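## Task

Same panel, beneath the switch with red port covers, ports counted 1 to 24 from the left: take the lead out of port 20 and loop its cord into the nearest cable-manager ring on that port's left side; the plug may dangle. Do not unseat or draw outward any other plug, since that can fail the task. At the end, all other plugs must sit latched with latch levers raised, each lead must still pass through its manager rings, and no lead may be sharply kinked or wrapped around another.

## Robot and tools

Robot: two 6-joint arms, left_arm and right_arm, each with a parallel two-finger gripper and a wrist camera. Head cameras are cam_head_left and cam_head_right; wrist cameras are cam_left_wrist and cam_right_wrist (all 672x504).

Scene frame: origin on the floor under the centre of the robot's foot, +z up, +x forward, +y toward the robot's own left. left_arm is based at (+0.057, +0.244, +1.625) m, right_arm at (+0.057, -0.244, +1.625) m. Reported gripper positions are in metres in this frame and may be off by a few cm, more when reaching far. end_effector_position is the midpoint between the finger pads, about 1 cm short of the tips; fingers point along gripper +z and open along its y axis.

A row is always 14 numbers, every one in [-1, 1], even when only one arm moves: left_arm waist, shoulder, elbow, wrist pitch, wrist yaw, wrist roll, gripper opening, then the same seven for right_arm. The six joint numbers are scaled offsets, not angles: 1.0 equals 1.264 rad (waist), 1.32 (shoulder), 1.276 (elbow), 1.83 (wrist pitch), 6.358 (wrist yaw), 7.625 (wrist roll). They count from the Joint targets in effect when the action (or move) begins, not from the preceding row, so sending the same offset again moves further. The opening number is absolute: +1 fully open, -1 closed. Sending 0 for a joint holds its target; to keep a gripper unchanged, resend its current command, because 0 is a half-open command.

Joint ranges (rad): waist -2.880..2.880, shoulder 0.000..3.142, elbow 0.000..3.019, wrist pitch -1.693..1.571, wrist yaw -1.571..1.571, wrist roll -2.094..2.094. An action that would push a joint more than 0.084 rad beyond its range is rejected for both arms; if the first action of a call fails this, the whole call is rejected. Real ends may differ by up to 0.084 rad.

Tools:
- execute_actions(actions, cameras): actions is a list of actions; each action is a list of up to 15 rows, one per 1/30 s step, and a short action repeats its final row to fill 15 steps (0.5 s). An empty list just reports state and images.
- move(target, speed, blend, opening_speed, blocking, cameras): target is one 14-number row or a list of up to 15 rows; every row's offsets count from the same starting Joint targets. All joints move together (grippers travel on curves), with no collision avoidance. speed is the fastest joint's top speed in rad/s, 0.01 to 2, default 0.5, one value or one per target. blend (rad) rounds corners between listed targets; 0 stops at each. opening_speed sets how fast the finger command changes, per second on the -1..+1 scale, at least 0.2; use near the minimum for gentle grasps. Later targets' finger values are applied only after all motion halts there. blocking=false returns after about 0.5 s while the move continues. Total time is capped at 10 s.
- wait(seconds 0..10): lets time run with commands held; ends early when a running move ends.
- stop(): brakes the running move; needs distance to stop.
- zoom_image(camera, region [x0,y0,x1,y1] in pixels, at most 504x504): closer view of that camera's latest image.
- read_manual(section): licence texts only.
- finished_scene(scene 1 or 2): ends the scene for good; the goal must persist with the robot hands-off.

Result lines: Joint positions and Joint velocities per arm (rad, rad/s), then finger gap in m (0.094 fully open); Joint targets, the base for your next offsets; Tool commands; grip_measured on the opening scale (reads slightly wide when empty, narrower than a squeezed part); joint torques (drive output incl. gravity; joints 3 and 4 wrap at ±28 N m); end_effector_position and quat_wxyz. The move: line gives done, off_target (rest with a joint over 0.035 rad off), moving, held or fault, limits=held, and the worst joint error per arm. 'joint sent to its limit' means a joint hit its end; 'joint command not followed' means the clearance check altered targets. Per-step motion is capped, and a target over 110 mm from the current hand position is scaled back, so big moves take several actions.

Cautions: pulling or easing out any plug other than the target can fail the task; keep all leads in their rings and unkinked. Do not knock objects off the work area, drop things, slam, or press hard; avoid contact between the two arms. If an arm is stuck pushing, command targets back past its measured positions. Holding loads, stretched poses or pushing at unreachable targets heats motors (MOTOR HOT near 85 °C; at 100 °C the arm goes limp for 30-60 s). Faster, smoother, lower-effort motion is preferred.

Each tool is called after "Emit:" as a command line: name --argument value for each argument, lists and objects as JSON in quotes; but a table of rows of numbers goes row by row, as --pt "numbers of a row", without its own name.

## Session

Emit:
execute_actions --actions '[]'

Emit:
zoom_image --camera "cam_head_left" --region '[270, 140, 450, 290]'

Emit:
zoom_image --camera "cam_head_right" --region '[240, 140, 420, 290]'

Scene clock: 0.00 s.
left_arm: end_effector_position=(+0.4791, -0.1235, +1.2275) grip_measured=+1.000 end_effector_quat_wxyz=(+0.014, -0.538, +0.843, -0.009) | right_arm: end_effector_position=(+0.4638, -0.3186, +1.1836) grip_measured=+1.000 end_effector_quat_wxyz=(+0.153, -0.227, +0.934, +0.228)
Joint positions: left_arm=[0.571 1.452 1.075 0.292 -0.996 -1.131 0.094] | right_arm=[-1.951 1.14 0.735 0.53 -0.911 -0.454 0.094]
Joint velocities: within noise
Joint torques (N m): no reading
Motor temperatures (°C): left_arm=[28 29 25 25 25 25 25] | right_arm=[28 30 26 25 25 26 29]
Heat: left arm: hottest shoulder 29 °C; right arm: hottest shoulder 30 °C.
Joint targets: left_arm=[0.572 1.453 1.073 0.292 -0.996 -1.131] | right_arm=[-1.951 1.142 0.729 0.531 -0.911 -0.454]
Tool commands: left_gripper/opening=+1.0 right_gripper/opening=+1.0

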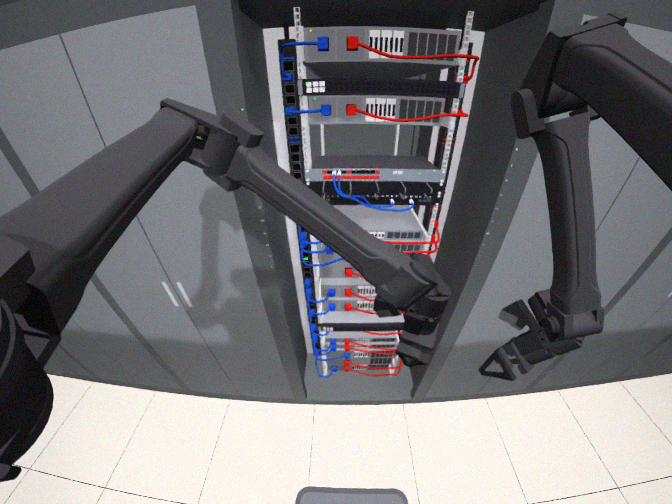

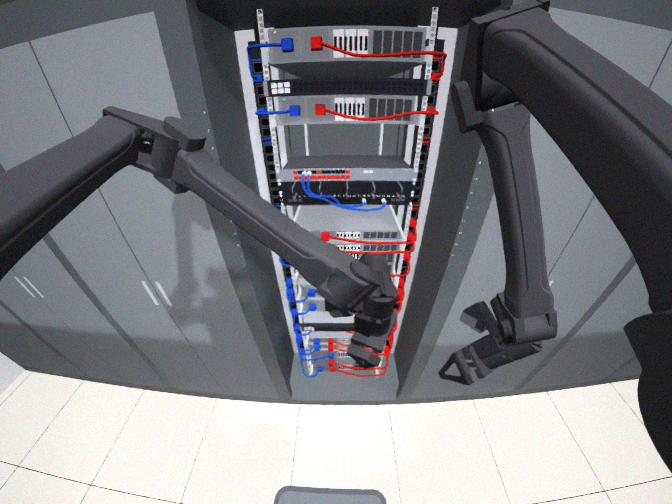

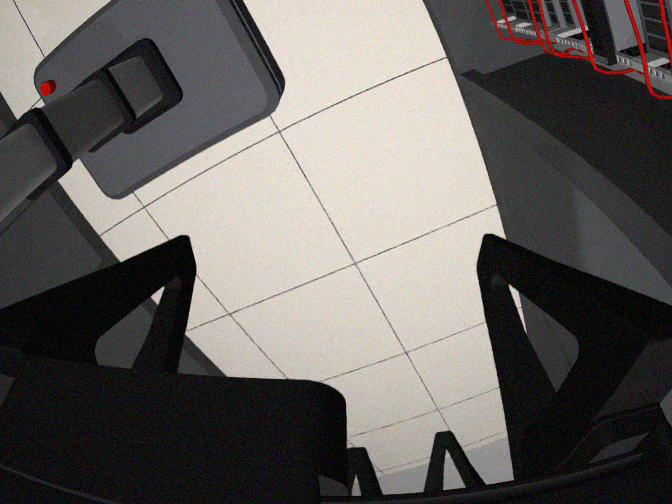

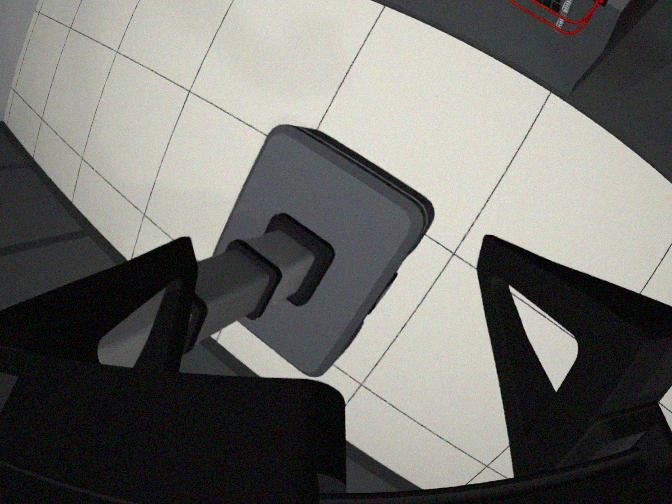

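Scaled by 2.800 from the camera's 672x504 image, which has a finer 960x720 frame.

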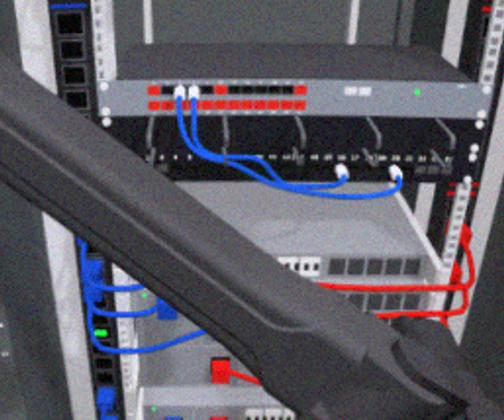

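Scaled by 2.800 from the camera's 672x504 image, which has a finer 960x720 frame.

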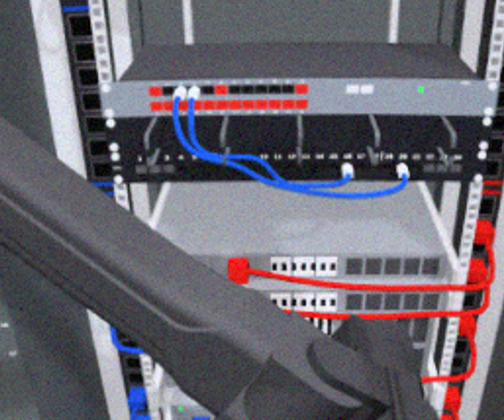

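Emit:
move --target '[0.9826,0.0326,0.2273,0.2246,0.1293,0.1355,1,0,0,0,0,0,0,1]' --speed 0.9 --cameras '[]'

Emit:
move --target '[0,0,0,0,0,0,1,0.7389,-0.1371,0.107,0.527,0.1433,-0.0131,1]' --speed 0.6

Scene clock: 19.53 s.
left_arm: end_effector_position=(+0.6842, +0.4814, +1.0618) grip_measured=+1.000 end_effector_quat_wxyz=(+0.318, -0.082, +0.923, +0.200) | right_arm: end_effector_position=(+0.4638, -0.3186, +1.1836) grip_measured=+1.000 end_effector_quat_wxyz=(+0.153, -0.227, +0.934, +0.228)
Joint positions: left_arm=[1.823 1.48 1.355 0.688 -0.176 -0.107 0.094] | right_arm=[-1.951 1.14 0.735 0.53 -0.911 -0.454 0.094]
Joint velocities: within noise
Joint torques (N m): left_arm=[4.54 -14.51 1.99 1.77 -0.12 0.07] | right_arm=[-2.96 -13.92 -3.25 1.37 -0.35 -0.2]
Motor temperatures (°C): left_arm=[28 29 25 25 25 25 25] | right_arm=[28 30 26 25 25 26 29]
Heat: left arm: hottest shoulder 29 °C; right arm: hottest shoulder 30 °C.
Joint targets: left_arm=[1.814 1.496 1.363 0.703 -0.174 -0.098] | right_arm=[-1.951 1.142 0.729 0.531 -0.911 -0.454]
move: done
No camera images: "cameras" was empty.

Scene clock: 21.73 s.
left_arm: end_effector_position=(+0.6842, +0.4813, +1.0617) grip_measured=+1.000 end_effector_quat_wxyz=(+0.318, -0.082, +0.923, +0.200) | right_arm: end_effector_position=(+0.7624, -0.1470, +1.4264) grip_measured=+1.000 end_effector_quat_wxyz=(+0.672, -0.013, +0.741, +0.012)
Joint positions: left_arm=[1.823 1.48 1.355 0.688 -0.176 -0.105 0.094] | right_arm=[-1.034 0.971 0.854 1.478 -0.004 -0.538 0.094]
Joint velocities: within noise
Joint torques (N m): left_arm=[4.95 -14.27 1.99 1.7 -0.1 0.07] | right_arm=[4.84 -16.73 2.39 2.92 -0.2 -0.3]
Motor temperatures (°C): left_arm=[28 30 25 25 25 25 25] | right_arm=[28 31 26 25 25 26 29]
Heat: left arm: hottest shoulder 30 °C; right arm: hottest shoulder 31 °C.
Joint targets: left_arm=[1.814 1.496 1.363 0.703 -0.174 -0.098] | right_arm=[-1.016 0.960 0.865 1.495 0.000 -0.554]
move: done

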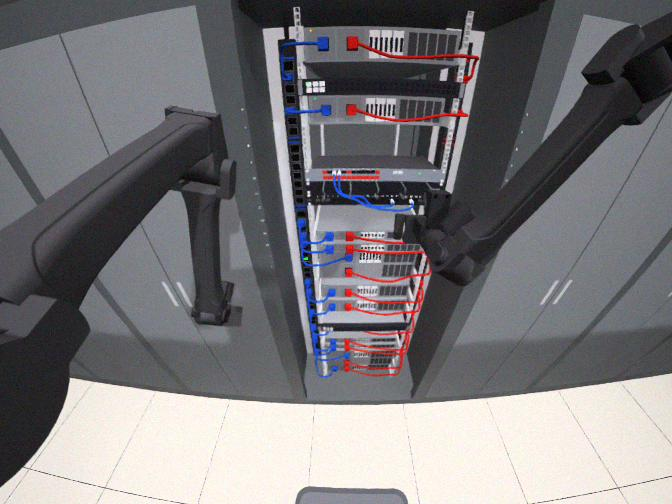

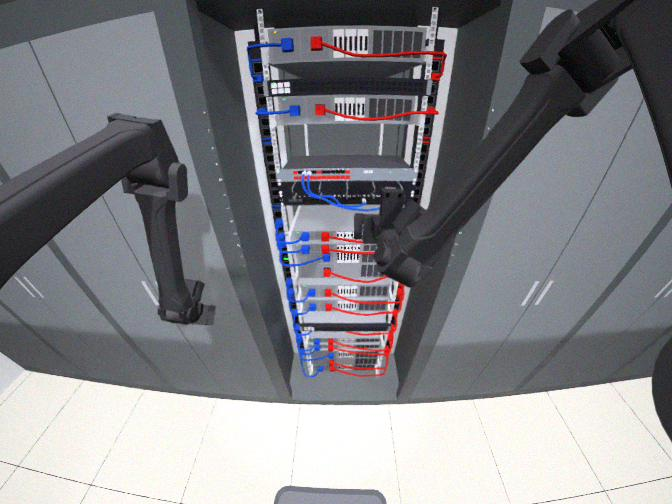

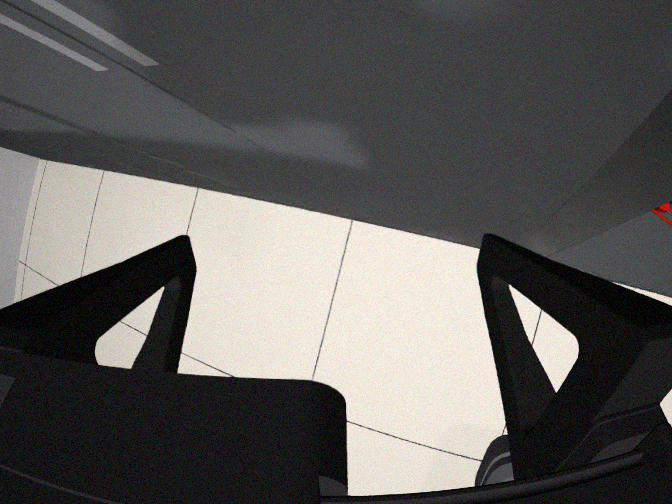

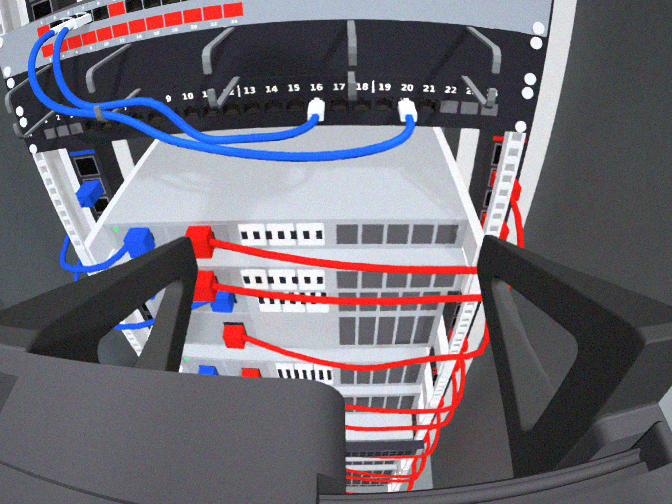

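Emit:
zoom_image --camera "cam_right_wrist" --region '[0, 0, 260, 180]'

Emit:
zoom_image --camera "cam_right_wrist" --region '[270, 0, 550, 180]'

Scaled by 1.938 from the camera's 672x504 image, which has a finer 960x720 frame.

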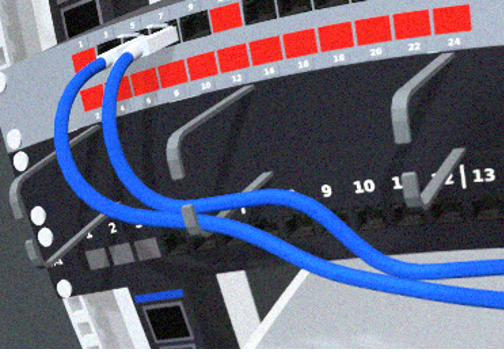

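Scaled by 1.800 from the camera's 672x504 image, which has a finer 960x720 frame.

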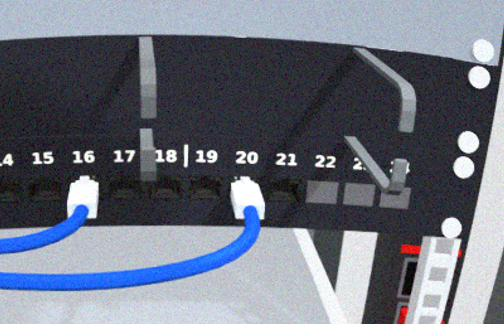

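Emit:
move --target '[0,0,0,0,0,0,0,-0.2089,0.1167,0.326,-0.1186,-0.0162,0.2392,-0.35]' --speed 0.7 --cameras '["cam_right_wrist","cam_head_left"]'

Emit:
zoom_image --camera "cam_right_wrist" --region '[220, 50, 470, 300]'

Scene clock: 62.50 s.
left_arm: end_effector_position=(+0.6842, +0.4813, +1.0617) grip_measured=+0.003 end_effector_quat_wxyz=(+0.318, -0.082, +0.923, +0.200) | right_arm: end_effector_position=(+0.8872, -0.1962, +1.3966) grip_measured=-0.348 end_effector_quat_wxyz=(+0.486, +0.485, +0.516, +0.511)
Joint positions: left_arm=[1.823 1.48 1.355 0.688 -0.176 -0.105 0.047] | right_arm=[-1.261 1.089 1.252 1.287 -0.1 1.254 0.031]
Joint velocities: within noise
Joint torques (N m): left_arm=[4.54 -14.04 1.94 1.81 -0.13 0.05] | right_arm=[0.85 -19.66 6.99 2.11 -0.31 -0.11]
Motor temperatures (°C): left_arm=[28 31 25 25 25 25 25] | right_arm=[28 33 27 25 25 26 28]
Heat: left arm: hottest shoulder 31 °C; right arm: hottest shoulder 33 °C.
Joint targets: left_arm=[1.814 1.496 1.363 0.703 -0.174 -0.098] | right_arm=[-1.281 1.115 1.281 1.278 -0.103 1.270]
move: done
Images, in order (width x height): cam_head_left 672x504, cam_right_wrist 672x504.

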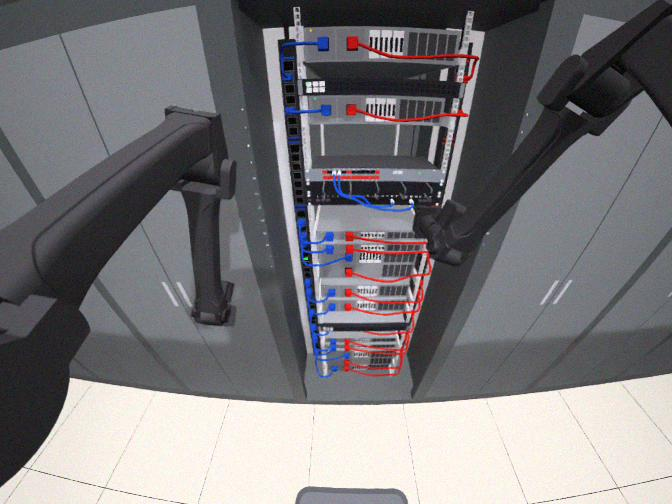

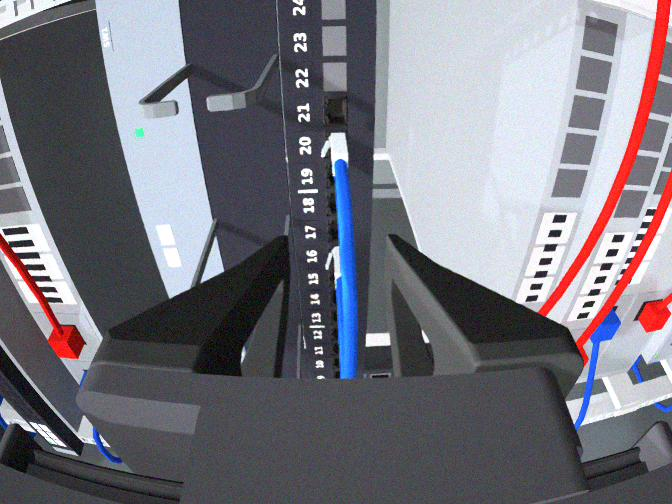

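Scaled by 2.016 from the camera's 672x504 image, which has a finer 960x720 frame.

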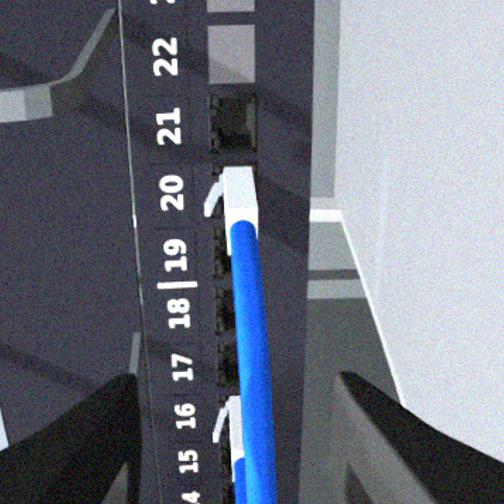

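Emit:
move --target '[0,0,0,0,0,0,0,0.021,0.034,0.1345,-0.0643,0,0,-0.45]' --speed 0.2 --cameras '["cam_right_wrist"]'

Emit:
zoom_image --camera "cam_right_wrist" --region '[200, 100, 450, 350]'

Scene clock: 81.17 s.
left_arm: end_effector_position=(+0.6842, +0.4813, +1.0617) grip_measured=+0.003 end_effector_quat_wxyz=(+0.318, -0.082, +0.923, +0.200) | right_arm: end_effector_position=(+0.9378, -0.1987, +1.3967) grip_measured=-0.448 end_effector_quat_wxyz=(+0.488, +0.485, +0.514, +0.512)
Joint positions: left_arm=[1.823 1.48 1.355 0.688 -0.176 -0.105 0.047] | right_arm=[-1.261 1.132 1.418 1.17 -0.1 1.255 0.026]
Joint velocities: within noise
Joint torques (N m): left_arm=[4.84 -13.86 1.99 1.85 -0.12 0.03] | right_arm=[3.25 -21.3 8.73 2.1 -0.29 -0.12]
Motor temperatures (°C): left_arm=[28 32 25 25 25 25 25] | right_arm=[28 33 28 25 25 26 28]
Heat: left arm: hottest shoulder 32 °C; right arm: hottest shoulder 33 °C.
Joint targets: left_arm=[1.814 1.496 1.363 0.703 -0.174 -0.098] | right_arm=[-1.254 1.160 1.453 1.161 -0.103 1.270]
move: done
Images, in order (width x height): cam_right_wrist 672x504.

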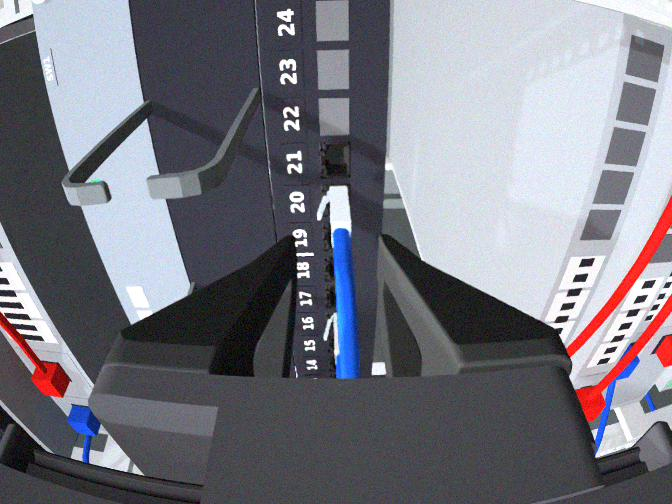

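Scaled by 2.016 from the camera's 672x504 image, which has a finer 960x720 frame.

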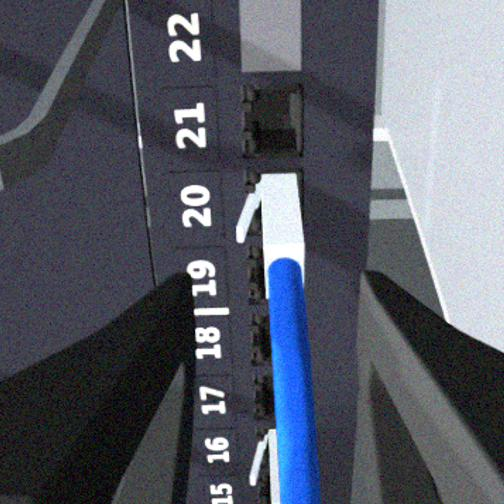

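Emit:
move --target '[0,0,0,0,0,0,0,0,0.022,0.0705,-0.0361,0,0,-0.45]' --speed 0.12 --cameras '["cam_right_wrist"]'

Emit:
zoom_image --camera "cam_right_wrist" --region '[200, 100, 450, 350]'

Scene clock: 87.40 s.
left_arm: end_effector_position=(+0.6842, +0.4813, +1.0617) grip_measured=+0.003 end_effector_quat_wxyz=(+0.318, -0.082, +0.923, +0.200) | right_arm: end_effector_position=(+0.9616, -0.1987, +1.3930) grip_measured=-0.448 end_effector_quat_wxyz=(+0.485, +0.486, +0.517, +0.511)
Joint positions: left_arm=[1.823 1.48 1.355 0.688 -0.176 -0.105 0.047] | right_arm=[-1.261 1.161 1.504 1.104 -0.1 1.255 0.026]
Joint velocities: within noise
Joint torques (N m): left_arm=[4.6 -14.04 1.99 1.87 -0.13 0.03] | right_arm=[3.31 -21.77 9.61 2.13 -0.31 -0.11]
Motor temperatures (°C): left_arm=[28 32 25 25 25 25 25] | right_arm=[28 33 28 25 25 26 28]
Heat: left arm: hottest shoulder 32 °C; right arm: hottest shoulder 33 °C.
Joint targets: left_arm=[1.814 1.496 1.363 0.703 -0.174 -0.098] | right_arm=[-1.254 1.188 1.543 1.095 -0.103 1.270]
move: off_target (right_arm); right_arm: the elbow is farthest, 0.039 rad from its target
Images, in order (width x height): cam_right_wrist 672x504.

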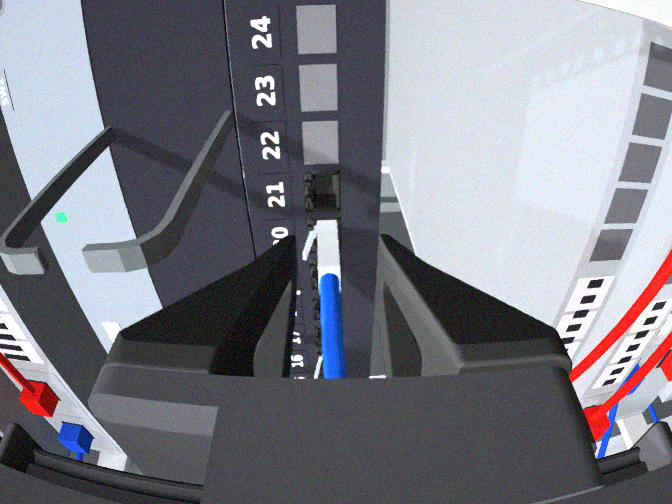

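Scaled by 2.016 from the camera's 672x504 image, which has a finer 960x720 frame.

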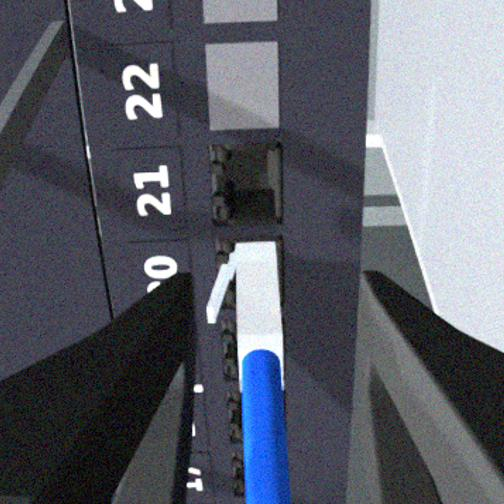

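Emit:
move --target '[0,0,0,0,0,0,0,0,-0.041,-0.038,0,0,0,-0.45]' --speed 0.1 --cameras '["cam_right_wrist"]'

Emit:
zoom_image --camera "cam_right_wrist" --region '[200, 100, 450, 350]'

Scene clock: 96.23 s.
left_arm: end_effector_position=(+0.6842, +0.4813, +1.0617) grip_measured=+0.003 end_effector_quat_wxyz=(+0.318, -0.082, +0.923, +0.200) | right_arm: end_effector_position=(+0.9620, -0.1989, +1.3934) grip_measured=-0.448 end_effector_quat_wxyz=(+0.485, +0.486, +0.517, +0.511)
Joint positions: left_arm=[1.823 1.48 1.355 0.688 -0.176 -0.105 0.047] | right_arm=[-1.261 1.16 1.505 1.102 -0.1 1.256 0.026]
Joint velocities: within noise
Joint torques (N m): left_arm=[4.66 -14.04 2.02 1.83 -0.12 0.05] | right_arm=[3.43 -26.23 5.05 2.18 -0.29 -0.11]
Motor temperatures (°C): left_arm=[28 32 25 25 25 25 25] | right_arm=[28 33 29 25 25 26 28]
Heat: left arm: hottest shoulder 32 °C; right arm: hottest shoulder 33 °C.
Joint targets: left_arm=[1.814 1.496 1.363 0.703 -0.174 -0.098] | right_arm=[-1.254 1.134 1.494 1.094 -0.103 1.270]
move: done
Images, in order (width x height): cam_right_wrist 672x504.

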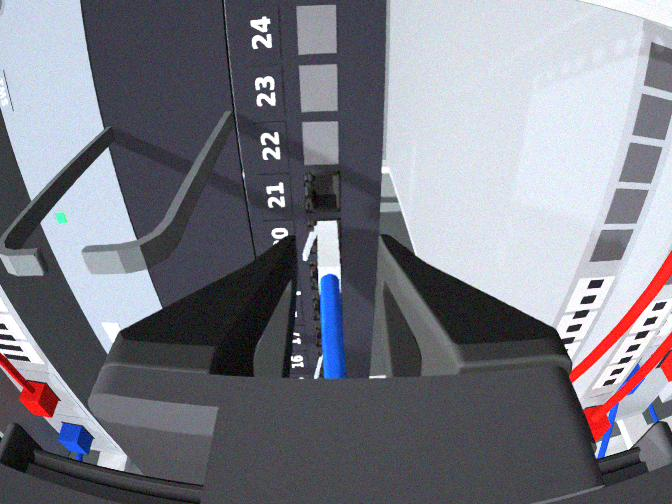

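Scaled by 2.016 from the camera's 672x504 image, which has a finer 960x720 frame.

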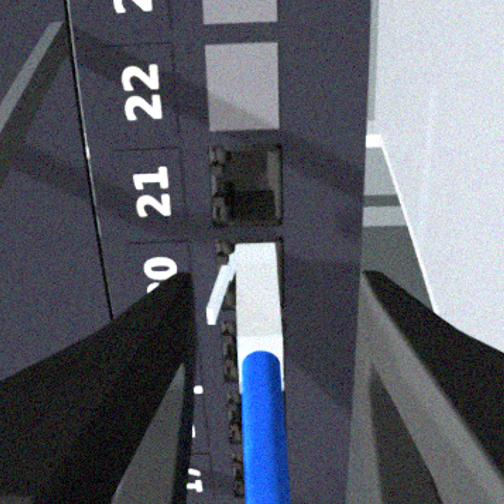

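Emit:
move --target '[0,0,0,0,0,0,0,0,-0.008,-0.007,0,0,0,-0.45]' --speed 0.1 --cameras '[]'

Scene clock: 98.83 s.
left_arm: end_effector_position=(+0.6842, +0.4813, +1.0617) grip_measured=+0.003 end_effector_quat_wxyz=(+0.318, -0.082, +0.923, +0.200) | right_arm: end_effector_position=(+0.9618, -0.2010, +1.4002) grip_measured=-0.448 end_effector_quat_wxyz=(+0.487, +0.485, +0.515, +0.512)
Joint positions: left_arm=[1.823 1.48 1.355 0.688 -0.176 -0.105 0.047] | right_arm=[-1.261 1.146 1.495 1.102 -0.1 1.256 0.026]
Joint velocities: within noise
Joint torques (N m): left_arm=[4.78 -13.86 1.95 1.72 -0.13 0.05] | right_arm=[3.37 -26.05 5.16 2.21 -0.29 -0.12]
Motor temperatures (°C): left_arm=[28 32 25 25 25 25 25] | right_arm=[28 33 29 25 25 26 28]
Heat: left arm: hottest shoulder 32 °C; right arm: hottest shoulder 33 °C.
Joint targets: left_arm=[1.814 1.496 1.363 0.703 -0.174 -0.098] | right_arm=[-1.254 1.124 1.486 1.095 -0.103 1.270]
move: done
No camera images: "cameras" was empty.

Emit:
execute_actions --actions '[]' --cameras '["cam_right_wrist"]'

Emit:
zoom_image --camera "cam_right_wrist" --region '[200, 100, 450, 350]'

Scene clock: 100.47 s.
left_arm: end_effector_position=(+0.6842, +0.4813, +1.0617) grip_measured=+0.003 end_effector_quat_wxyz=(+0.318, -0.082, +0.923, +0.200) | right_arm: end_effector_position=(+0.9615, -0.2009, +1.3999) grip_measured=-0.448 end_effector_quat_wxyz=(+0.486, +0.485, +0.516, +0.512)
Joint positions: left_arm=[1.823 1.48 1.355 0.688 -0.176 -0.105 0.047] | right_arm=[-1.261 1.146 1.495 1.102 -0.1 1.256 0.026]
Joint velocities: within noise
Joint torques (N m): left_arm=[4.48 -13.98 1.85 1.74 -0.12 0.06] | right_arm=[3.37 -25.99 5.23 2.14 -0.3 -0.11]
Motor temperatures (°C): left_arm=[28 32 25 25 25 25 25] | right_arm=[28 33 29 25 25 26 28]
Heat: left arm: hottest shoulder 32 °C; right arm: hottest shoulder 33 °C.
Joint targets: left_arm=[1.814 1.496 1.363 0.703 -0.174 -0.098] | right_arm=[-1.254 1.124 1.486 1.095 -0.103 1.270]
Tool commands: left_gripper/opening=+0.0 right_gripper/opening=-0.45
Images, in order (width x height): cam_right_wrist 672x504.

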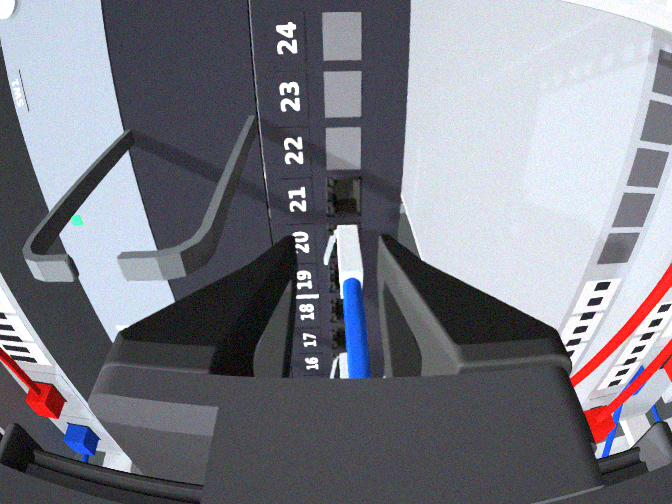

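Scaled by 2.016 from the camera's 672x504 image, which has a finer 960x720 frame.

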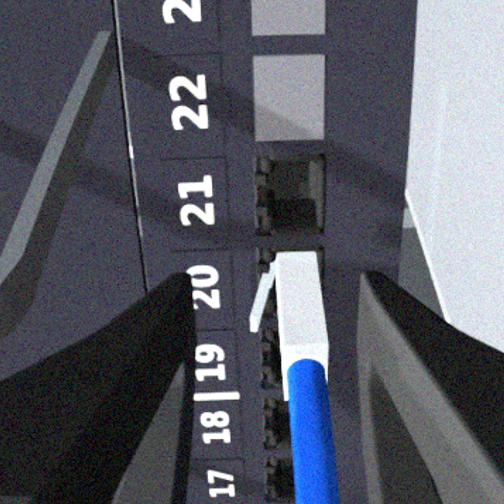

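Emit:
move --target '[0,0,0,0,0,0,0,0.015,0.0386,0,0,0,0,-0.45]' --speed 0.08 --cameras '["cam_right_wrist"]'

Emit:
zoom_image --camera "cam_right_wrist" --region '[200, 100, 450, 350]'

Scene clock: 109.03 s.
left_arm: end_effector_position=(+0.6842, +0.4813, +1.0617) grip_measured=+0.003 end_effector_quat_wxyz=(+0.318, -0.082, +0.923, +0.200) | right_arm: end_effector_position=(+0.9612, -0.1986, +1.3998) grip_measured=-0.448 end_effector_quat_wxyz=(+0.484, +0.487, +0.514, +0.514)
Joint positions: left_arm=[1.823 1.48 1.355 0.688 -0.176 -0.105 0.047] | right_arm=[-1.254 1.146 1.494 1.102 -0.1 1.256 0.026]
Joint velocities: within noise
Joint torques (N m): left_arm=[4.72 -14.1 1.98 1.83 -0.13 0.06] | right_arm=[4.54 -21.13 5.3 2.17 -0.29 -0.11]
Motor temperatures (°C): left_arm=[28 32 25 25 25 25 25] | right_arm=[28 33 29 25 25 26 28]
Heat: left arm: hottest shoulder 32 °C; right arm: hottest shoulder 33 °C.
Joint targets: left_arm=[1.814 1.496 1.363 0.703 -0.174 -0.098] | right_arm=[-1.235 1.175 1.485 1.095 -0.103 1.270]
move: done
Images, in order (width x height): cam_right_wrist 672x504.

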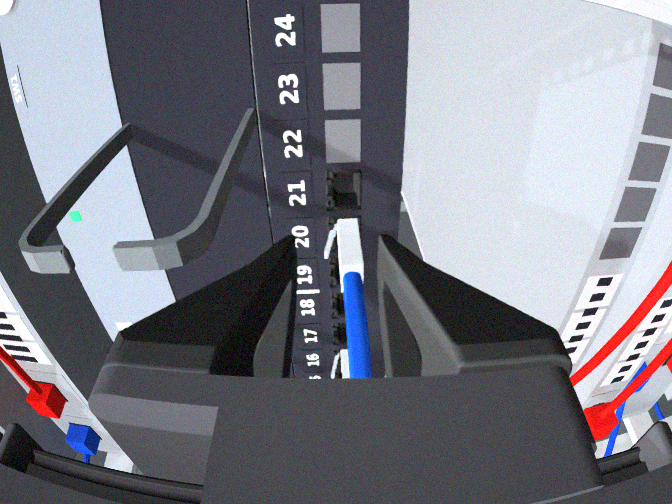

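Scaled by 2.016 from the camera's 672x504 image, which has a finer 960x720 frame.

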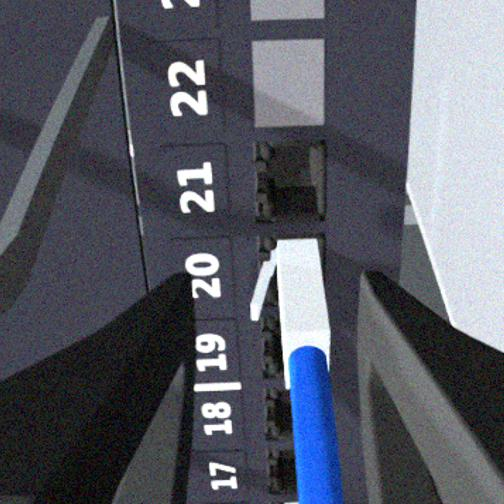

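Emit:
move --target '[0,0,0,0,0,0,0,0,0.006,0,0,0,0,-0.45]' --speed 0.08 --cameras '[]'

Scene clock: 112.03 s.
left_arm: end_effector_position=(+0.6842, +0.4813, +1.0617) grip_measured=+0.003 end_effector_quat_wxyz=(+0.318, -0.082, +0.923, +0.200) | right_arm: end_effector_position=(+0.9589, -0.1960, +1.3923) grip_measured=-0.448 end_effector_quat_wxyz=(+0.481, +0.489, +0.517, +0.512)
Joint positions: left_arm=[1.823 1.48 1.355 0.688 -0.176 -0.105 0.047] | right_arm=[-1.254 1.157 1.494 1.102 -0.1 1.256 0.026]
Joint velocities: within noise
Joint torques (N m): left_arm=[5.13 -14.33 1.95 1.89 -0.12 0.05] | right_arm=[4.89 -21.77 5.16 2.15 -0.29 -0.12]
Motor temperatures (°C): left_arm=[28 32 25 25 25 25 25] | right_arm=[28 34 29 25 25 26 28]
Heat: left arm: hottest shoulder 32 °C; right arm: hottest shoulder 34 °C.
Joint targets: left_arm=[1.814 1.496 1.363 0.703 -0.174 -0.098] | right_arm=[-1.235 1.183 1.485 1.095 -0.103 1.270]
move: done
No camera images: "cameras" was empty.

Emit:
move --target '[0,0,0,0,0,0,0,0,0,0.0415,0,0,0,-0.45]' --speed 0.08 --cameras '["cam_right_wrist"]'

Emit:
zoom_image --camera "cam_right_wrist" --region '[200, 100, 450, 350]'

Scene clock: 116.77 s.
left_arm: end_effector_position=(+0.6842, +0.4813, +1.0617) grip_measured=+0.003 end_effector_quat_wxyz=(+0.318, -0.082, +0.923, +0.200) | right_arm: end_effector_position=(+0.9612, -0.1969, +1.3947) grip_measured=-0.448 end_effector_quat_wxyz=(+0.483, +0.488, +0.515, +0.513)
Joint positions: left_arm=[1.823 1.48 1.355 0.688 -0.176 -0.105 0.047] | right_arm=[-1.254 1.157 1.501 1.102 -0.1 1.256 0.026]
Joint velocities: within noise
Joint torques (N m): left_arm=[4.95 -14.27 1.96 1.77 -0.15 0.05] | right_arm=[4.6 -21.95 9.54 2.15 -0.29 -0.11]
Motor temperatures (°C): left_arm=[28 32 25 25 25 25 25] | right_arm=[28 34 29 25 25 26 28]
Heat: left arm: hottest shoulder 32 °C; right arm: hottest shoulder 34 °C.
Joint targets: left_arm=[1.814 1.496 1.363 0.703 -0.174 -0.098] | right_arm=[-1.235 1.183 1.538 1.095 -0.103 1.270]
move: off_target (right_arm); right_arm: the elbow is farthest, 0.037 rad from its target
Images, in order (width x height): cam_right_wrist 672x504.

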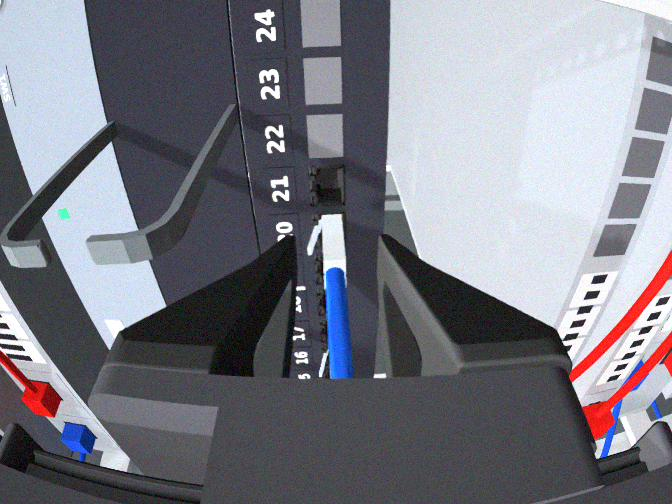

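Scaled by 2.016 from the camera's 672x504 image, which has a finer 960x720 frame.

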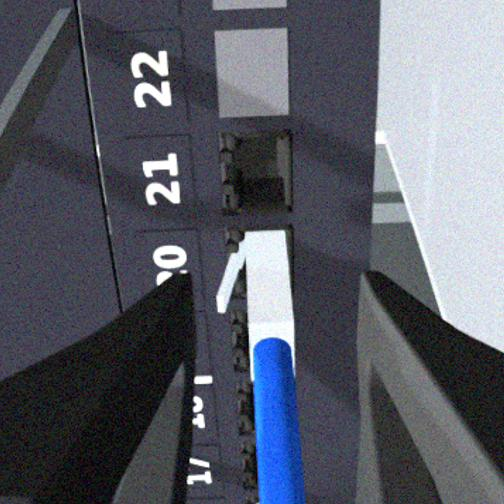

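Emit:
move --target '[0,0,0,0,0,0,0,0,0,0,0,0,0,-0.95]' --opening_speed 0.25 --cameras '["cam_right_wrist"]'

Emit:
zoom_image --camera "cam_right_wrist" --region '[200, 100, 450, 350]'

Scene clock: 121.63 s.
left_arm: end_effector_position=(+0.6842, +0.4813, +1.0617) grip_measured=+0.003 end_effector_quat_wxyz=(+0.318, -0.082, +0.923, +0.200) | right_arm: end_effector_position=(+0.9615, -0.1967, +1.3951) grip_measured=-0.892 end_effector_quat_wxyz=(+0.483, +0.487, +0.515, +0.514)
Joint positions: left_arm=[1.823 1.48 1.355 0.688 -0.176 -0.105 0.047] | right_arm=[-1.254 1.157 1.501 1.102 -0.102 1.256 0.005]
Joint velocities: within noise
Joint torques (N m): left_arm=[4.89 -14.15 1.89 1.84 -0.12 0.06] | right_arm=[4.54 -22.01 9.42 2.11 -0.26 -0.11]
Motor temperatures (°C): left_arm=[28 32 25 25 25 25 25] | right_arm=[28 35 29 25 25 26 28]
Heat: left arm: hottest shoulder 32 °C; right arm: hottest shoulder 35 °C.
Joint targets: left_arm=[1.814 1.496 1.363 0.703 -0.174 -0.098] | right_arm=[-1.235 1.183 1.538 1.095 -0.103 1.270]
move: off_target (right_arm); right_arm: the elbow is farthest, 0.037 rad from its target
Images, in order (width x height): cam_right_wrist 672x504.

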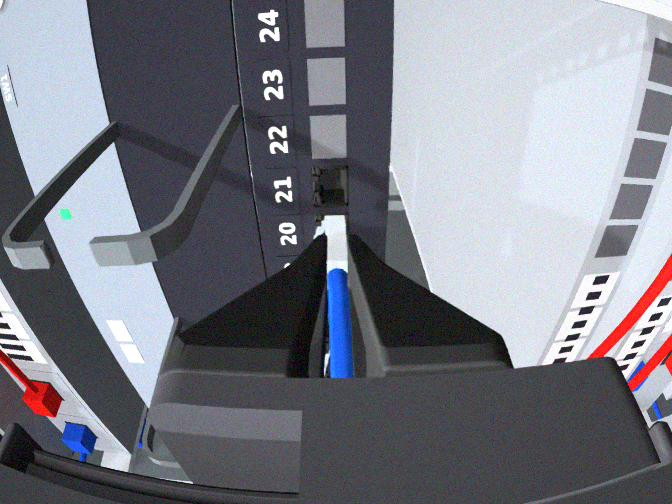

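Scaled by 2.016 from the camera's 672x504 image, which has a finer 960x720 frame.

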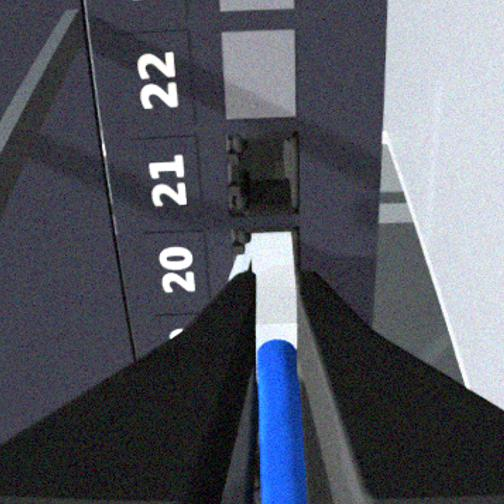

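Emit:
move --target '[0,0,0,0,0,0,0,-0.0396,-0.075,-0.163,0.0787,0,0,-0.95]' --speed 0.12 --cameras '["cam_right_wrist","cam_head_left"]'

Emit:
zoom_image --camera "cam_head_left" --region '[290, 150, 460, 270]'

Scene clock: 134.17 s.
left_arm: end_effector_position=(+0.6842, +0.4813, +1.0617) grip_measured=+0.003 end_effector_quat_wxyz=(+0.318, -0.082, +0.923, +0.200) | right_arm: end_effector_position=(+0.9555, -0.1968, +1.3946) grip_measured=-0.896 end_effector_quat_wxyz=(+0.482, +0.488, +0.516, +0.513)
Joint positions: left_arm=[1.823 1.48 1.355 0.688 -0.176 -0.105 0.047] | right_arm=[-1.255 1.15 1.48 1.114 -0.1 1.256 0.005]
Joint velocities: within noise
Joint torques (N m): left_arm=[5.19 -14.04 1.98 1.85 -0.12 0.03] | right_arm=[0.15 -29.8 -7.88 7.15 -0.31 -0.11]
Motor temperatures (°C): left_arm=[28 32 25 25 25 25 25] | right_arm=[28 36 29 25 25 26 29]
Heat: left arm: hottest shoulder 32 °C; right arm: hottest shoulder 36 °C.
Joint targets: left_arm=[1.814 1.496 1.363 0.703 -0.174 -0.098] | right_arm=[-1.285 1.084 1.331 1.239 -0.103 1.270]
move: off_target (right_arm); right_arm: the elbow is farthest, 0.150 rad from its target
Images, in order (width x height): cam_head_left 672x504, cam_right_wrist 672x504.

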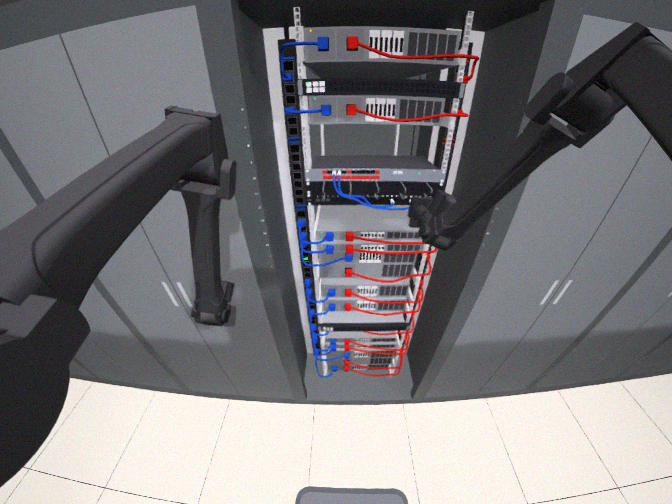

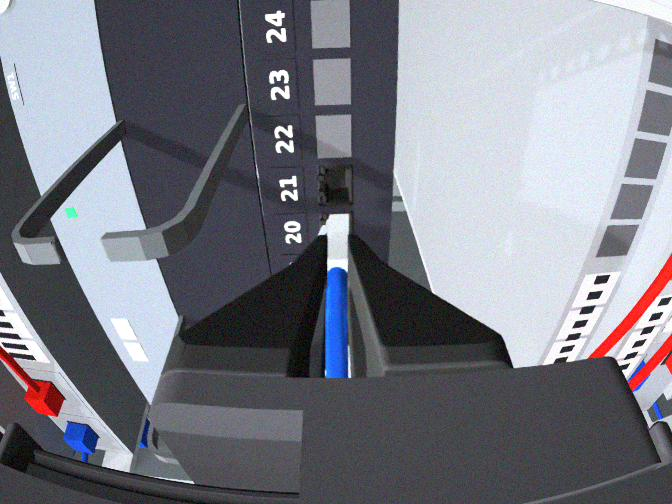

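Scaled by 2.965 from the camera's 672x504 image, which has a finer 960x720 frame.

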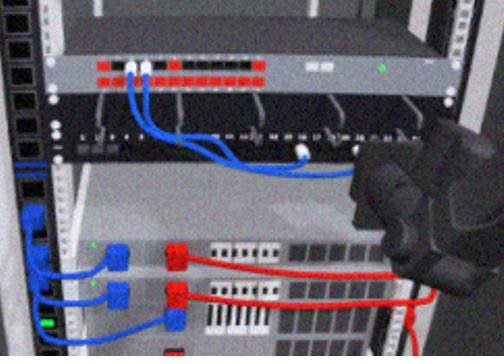

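Emit:
move --target '[0,0,0,0,0,0,0,0.018,0.055,0.123,-0.070,0,0,-0.95]' --speed 0.15 --cameras '["cam_right_wrist"]'

Emit:
zoom_image --camera "cam_right_wrist" --region '[270, 180, 390, 300]'

Scene clock: 150.23 s.
left_arm: end_effector_position=(+0.6842, +0.4813, +1.0617) grip_measured=+0.003 end_effector_quat_wxyz=(+0.318, -0.082, +0.923, +0.200) | right_arm: end_effector_position=(+0.9593, -0.1973, +1.3963) grip_measured=-0.896 end_effector_quat_wxyz=(+0.482, +0.488, +0.516, +0.513)
Joint positions: left_arm=[1.823 1.48 1.355 0.688 -0.176 -0.105 0.047] | right_arm=[-1.255 1.15 1.491 1.103 -0.101 1.256 0.005]
Joint velocities: within noise
Joint torques (N m): left_arm=[4.95 -14.04 2.03 1.78 -0.14 0.07] | right_arm=[2.14 -23.71 5.56 2.86 -0.28 -0.13]
Motor temperatures (°C): left_arm=[28 32 25 25 25 25 25] | right_arm=[28 36 29 26 25 26 30]
Heat: left arm: hottest shoulder 32 °C; right arm: hottest shoulder 36 °C.
Joint targets: left_arm=[1.814 1.496 1.363 0.703 -0.174 -0.098] | right_arm=[-1.262 1.156 1.487 1.111 -0.103 1.270]
move: done
Images, in order (width x height): cam_right_wrist 672x504.

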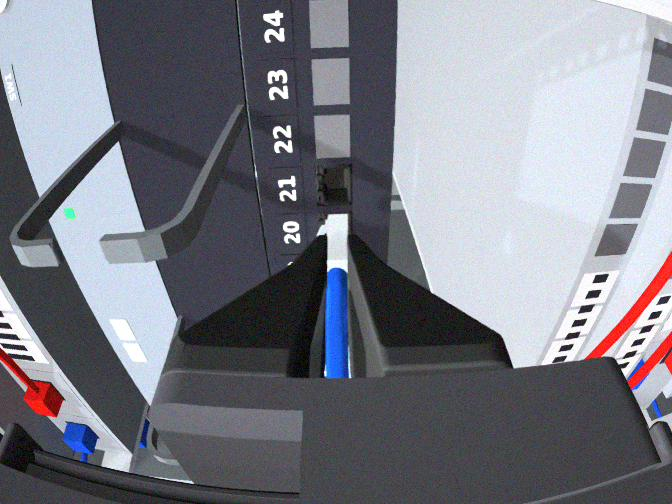

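Scaled by 4.200 from the camera's 672x504 image, which has a finer 960x720 frame.

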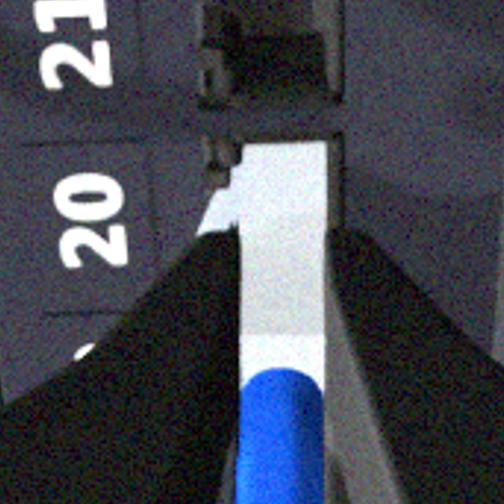

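Emit:
move --pt "0 0 0 0 0 0 0 0 0 0 0 0 0 -0.45" --pt "0 0 0 0 0 0 0 0.034 0.0205 0.0455 -0.0087 0 0 -0.45" --speed 0.1 --cameras '["cam_right_wrist"]'

Emit:
zoom_image --camera "cam_right_wrist" --region '[250, 150, 420, 320]'

Scene clock: 181.20 s.
left_arm: end_effector_position=(+0.6842, +0.4813, +1.0617) grip_measured=+0.003 end_effector_quat_wxyz=(+0.318, -0.082, +0.923, +0.200) | right_arm: end_effector_position=(+0.9640, -0.1934, +1.4002) grip_measured=-0.452 end_effector_quat_wxyz=(+0.482, +0.489, +0.509, +0.519)
Joint positions: left_arm=[1.823 1.48 1.355 0.688 -0.176 -0.105 0.047] | right_arm=[-1.238 1.156 1.507 1.102 -0.101 1.256 0.026]
Joint velocities: within noise
Joint torques (N m): left_arm=[4.78 -14.21 1.89 1.78 -0.12 0.03] | right_arm=[4.48 -21.66 9.66 2.15 -0.28 -0.11]
Motor temperatures (°C): left_arm=[28 32 25 25 25 25 25] | right_arm=[28 35 28 26 25 26 30]
Heat: left arm: hottest shoulder 32 °C; right arm: hottest shoulder 35 °C.
Joint targets: left_arm=[1.814 1.496 1.363 0.703 -0.174 -0.098] | right_arm=[-1.219 1.183 1.546 1.095 -0.103 1.270]
move: off_target (right_arm); right_arm: the elbow is farthest, 0.038 rad from its target
Images, in order (width x height): cam_right_wrist 672x504.

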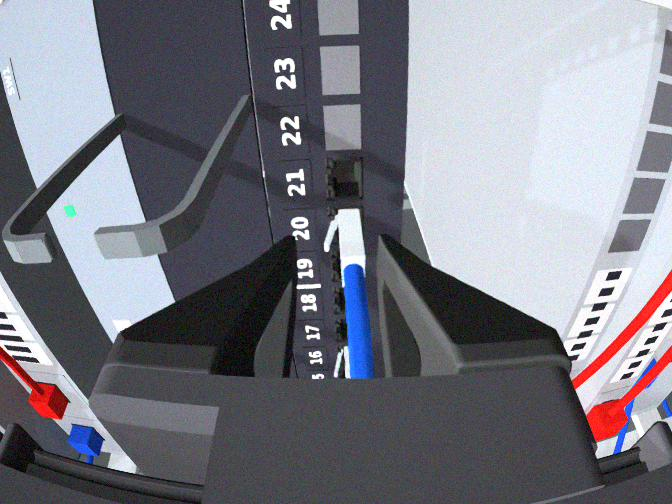

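Scaled by 2.965 from the camera's 672x504 image, which has a finer 960x720 frame.

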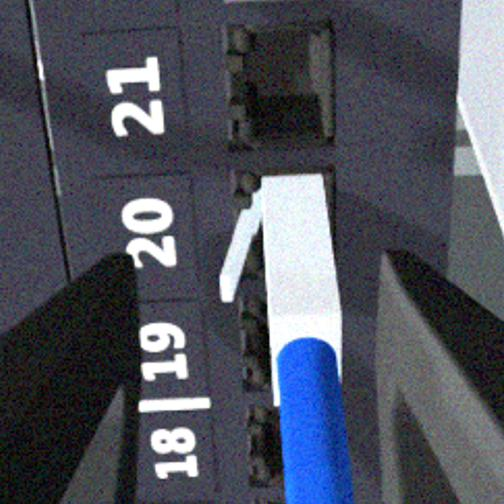

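Emit:
move --target '[0,0,0,0,0,0,0,0.0015,0,0.001,-0.0085,0,0,-0.45]' --speed 0.1 --cameras '["cam_right_wrist"]'

Emit:
zoom_image --camera "cam_right_wrist" --region '[250, 150, 420, 320]'

Scene clock: 188.20 s.
left_arm: end_effector_position=(+0.6842, +0.4813, +1.0617) grip_measured=+0.003 end_effector_quat_wxyz=(+0.318, -0.082, +0.923, +0.200) | right_arm: end_effector_position=(+0.9641, -0.1919, +1.3970) grip_measured=-0.452 end_effector_quat_wxyz=(+0.477, +0.492, +0.513, +0.518)
Joint positions: left_arm=[1.823 1.48 1.355 0.688 -0.176 -0.105 0.047] | right_arm=[-1.237 1.156 1.508 1.088 -0.101 1.256 0.026]
Joint velocities: within noise
Joint torques (N m): left_arm=[5.01 -13.92 1.92 1.81 -0.1 0.04] | right_arm=[5.01 -21.83 9.65 2.03 -0.29 -0.12]
Motor temperatures (°C): left_arm=[28 32 25 25 25 25 25] | right_arm=[28 35 29 26 25 26 30]
Heat: left arm: hottest shoulder 32 °C; right arm: hottest shoulder 35 °C.
Joint targets: left_arm=[1.814 1.496 1.363 0.703 -0.174 -0.098] | right_arm=[-1.217 1.183 1.547 1.079 -0.103 1.270]
move: off_target (right_arm); right_arm: the elbow is farthest, 0.039 rad from its target
Images, in order (width x height): cam_right_wrist 672x504.

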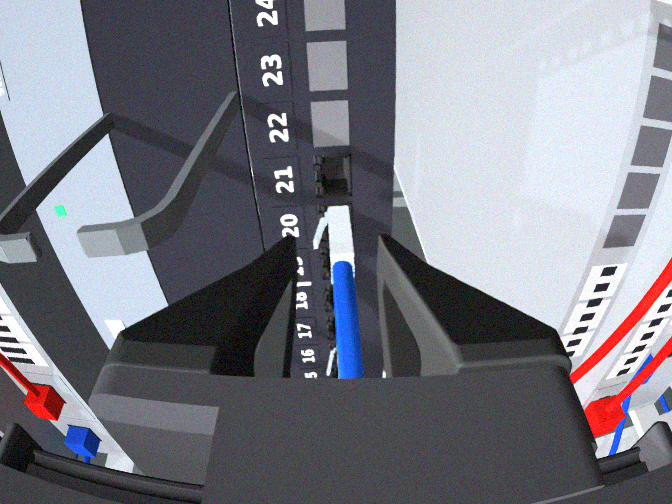

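Scaled by 2.965 from the camera's 672x504 image, which has a finer 960x720 frame.

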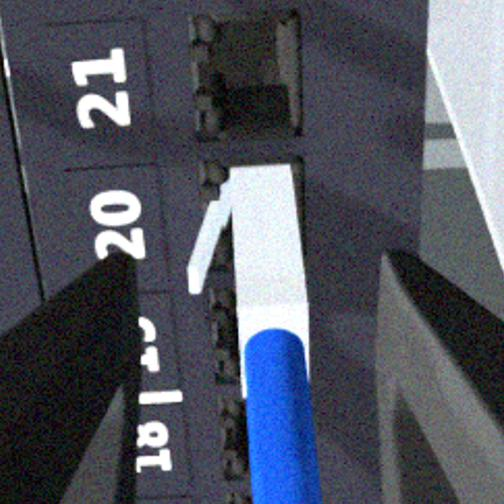

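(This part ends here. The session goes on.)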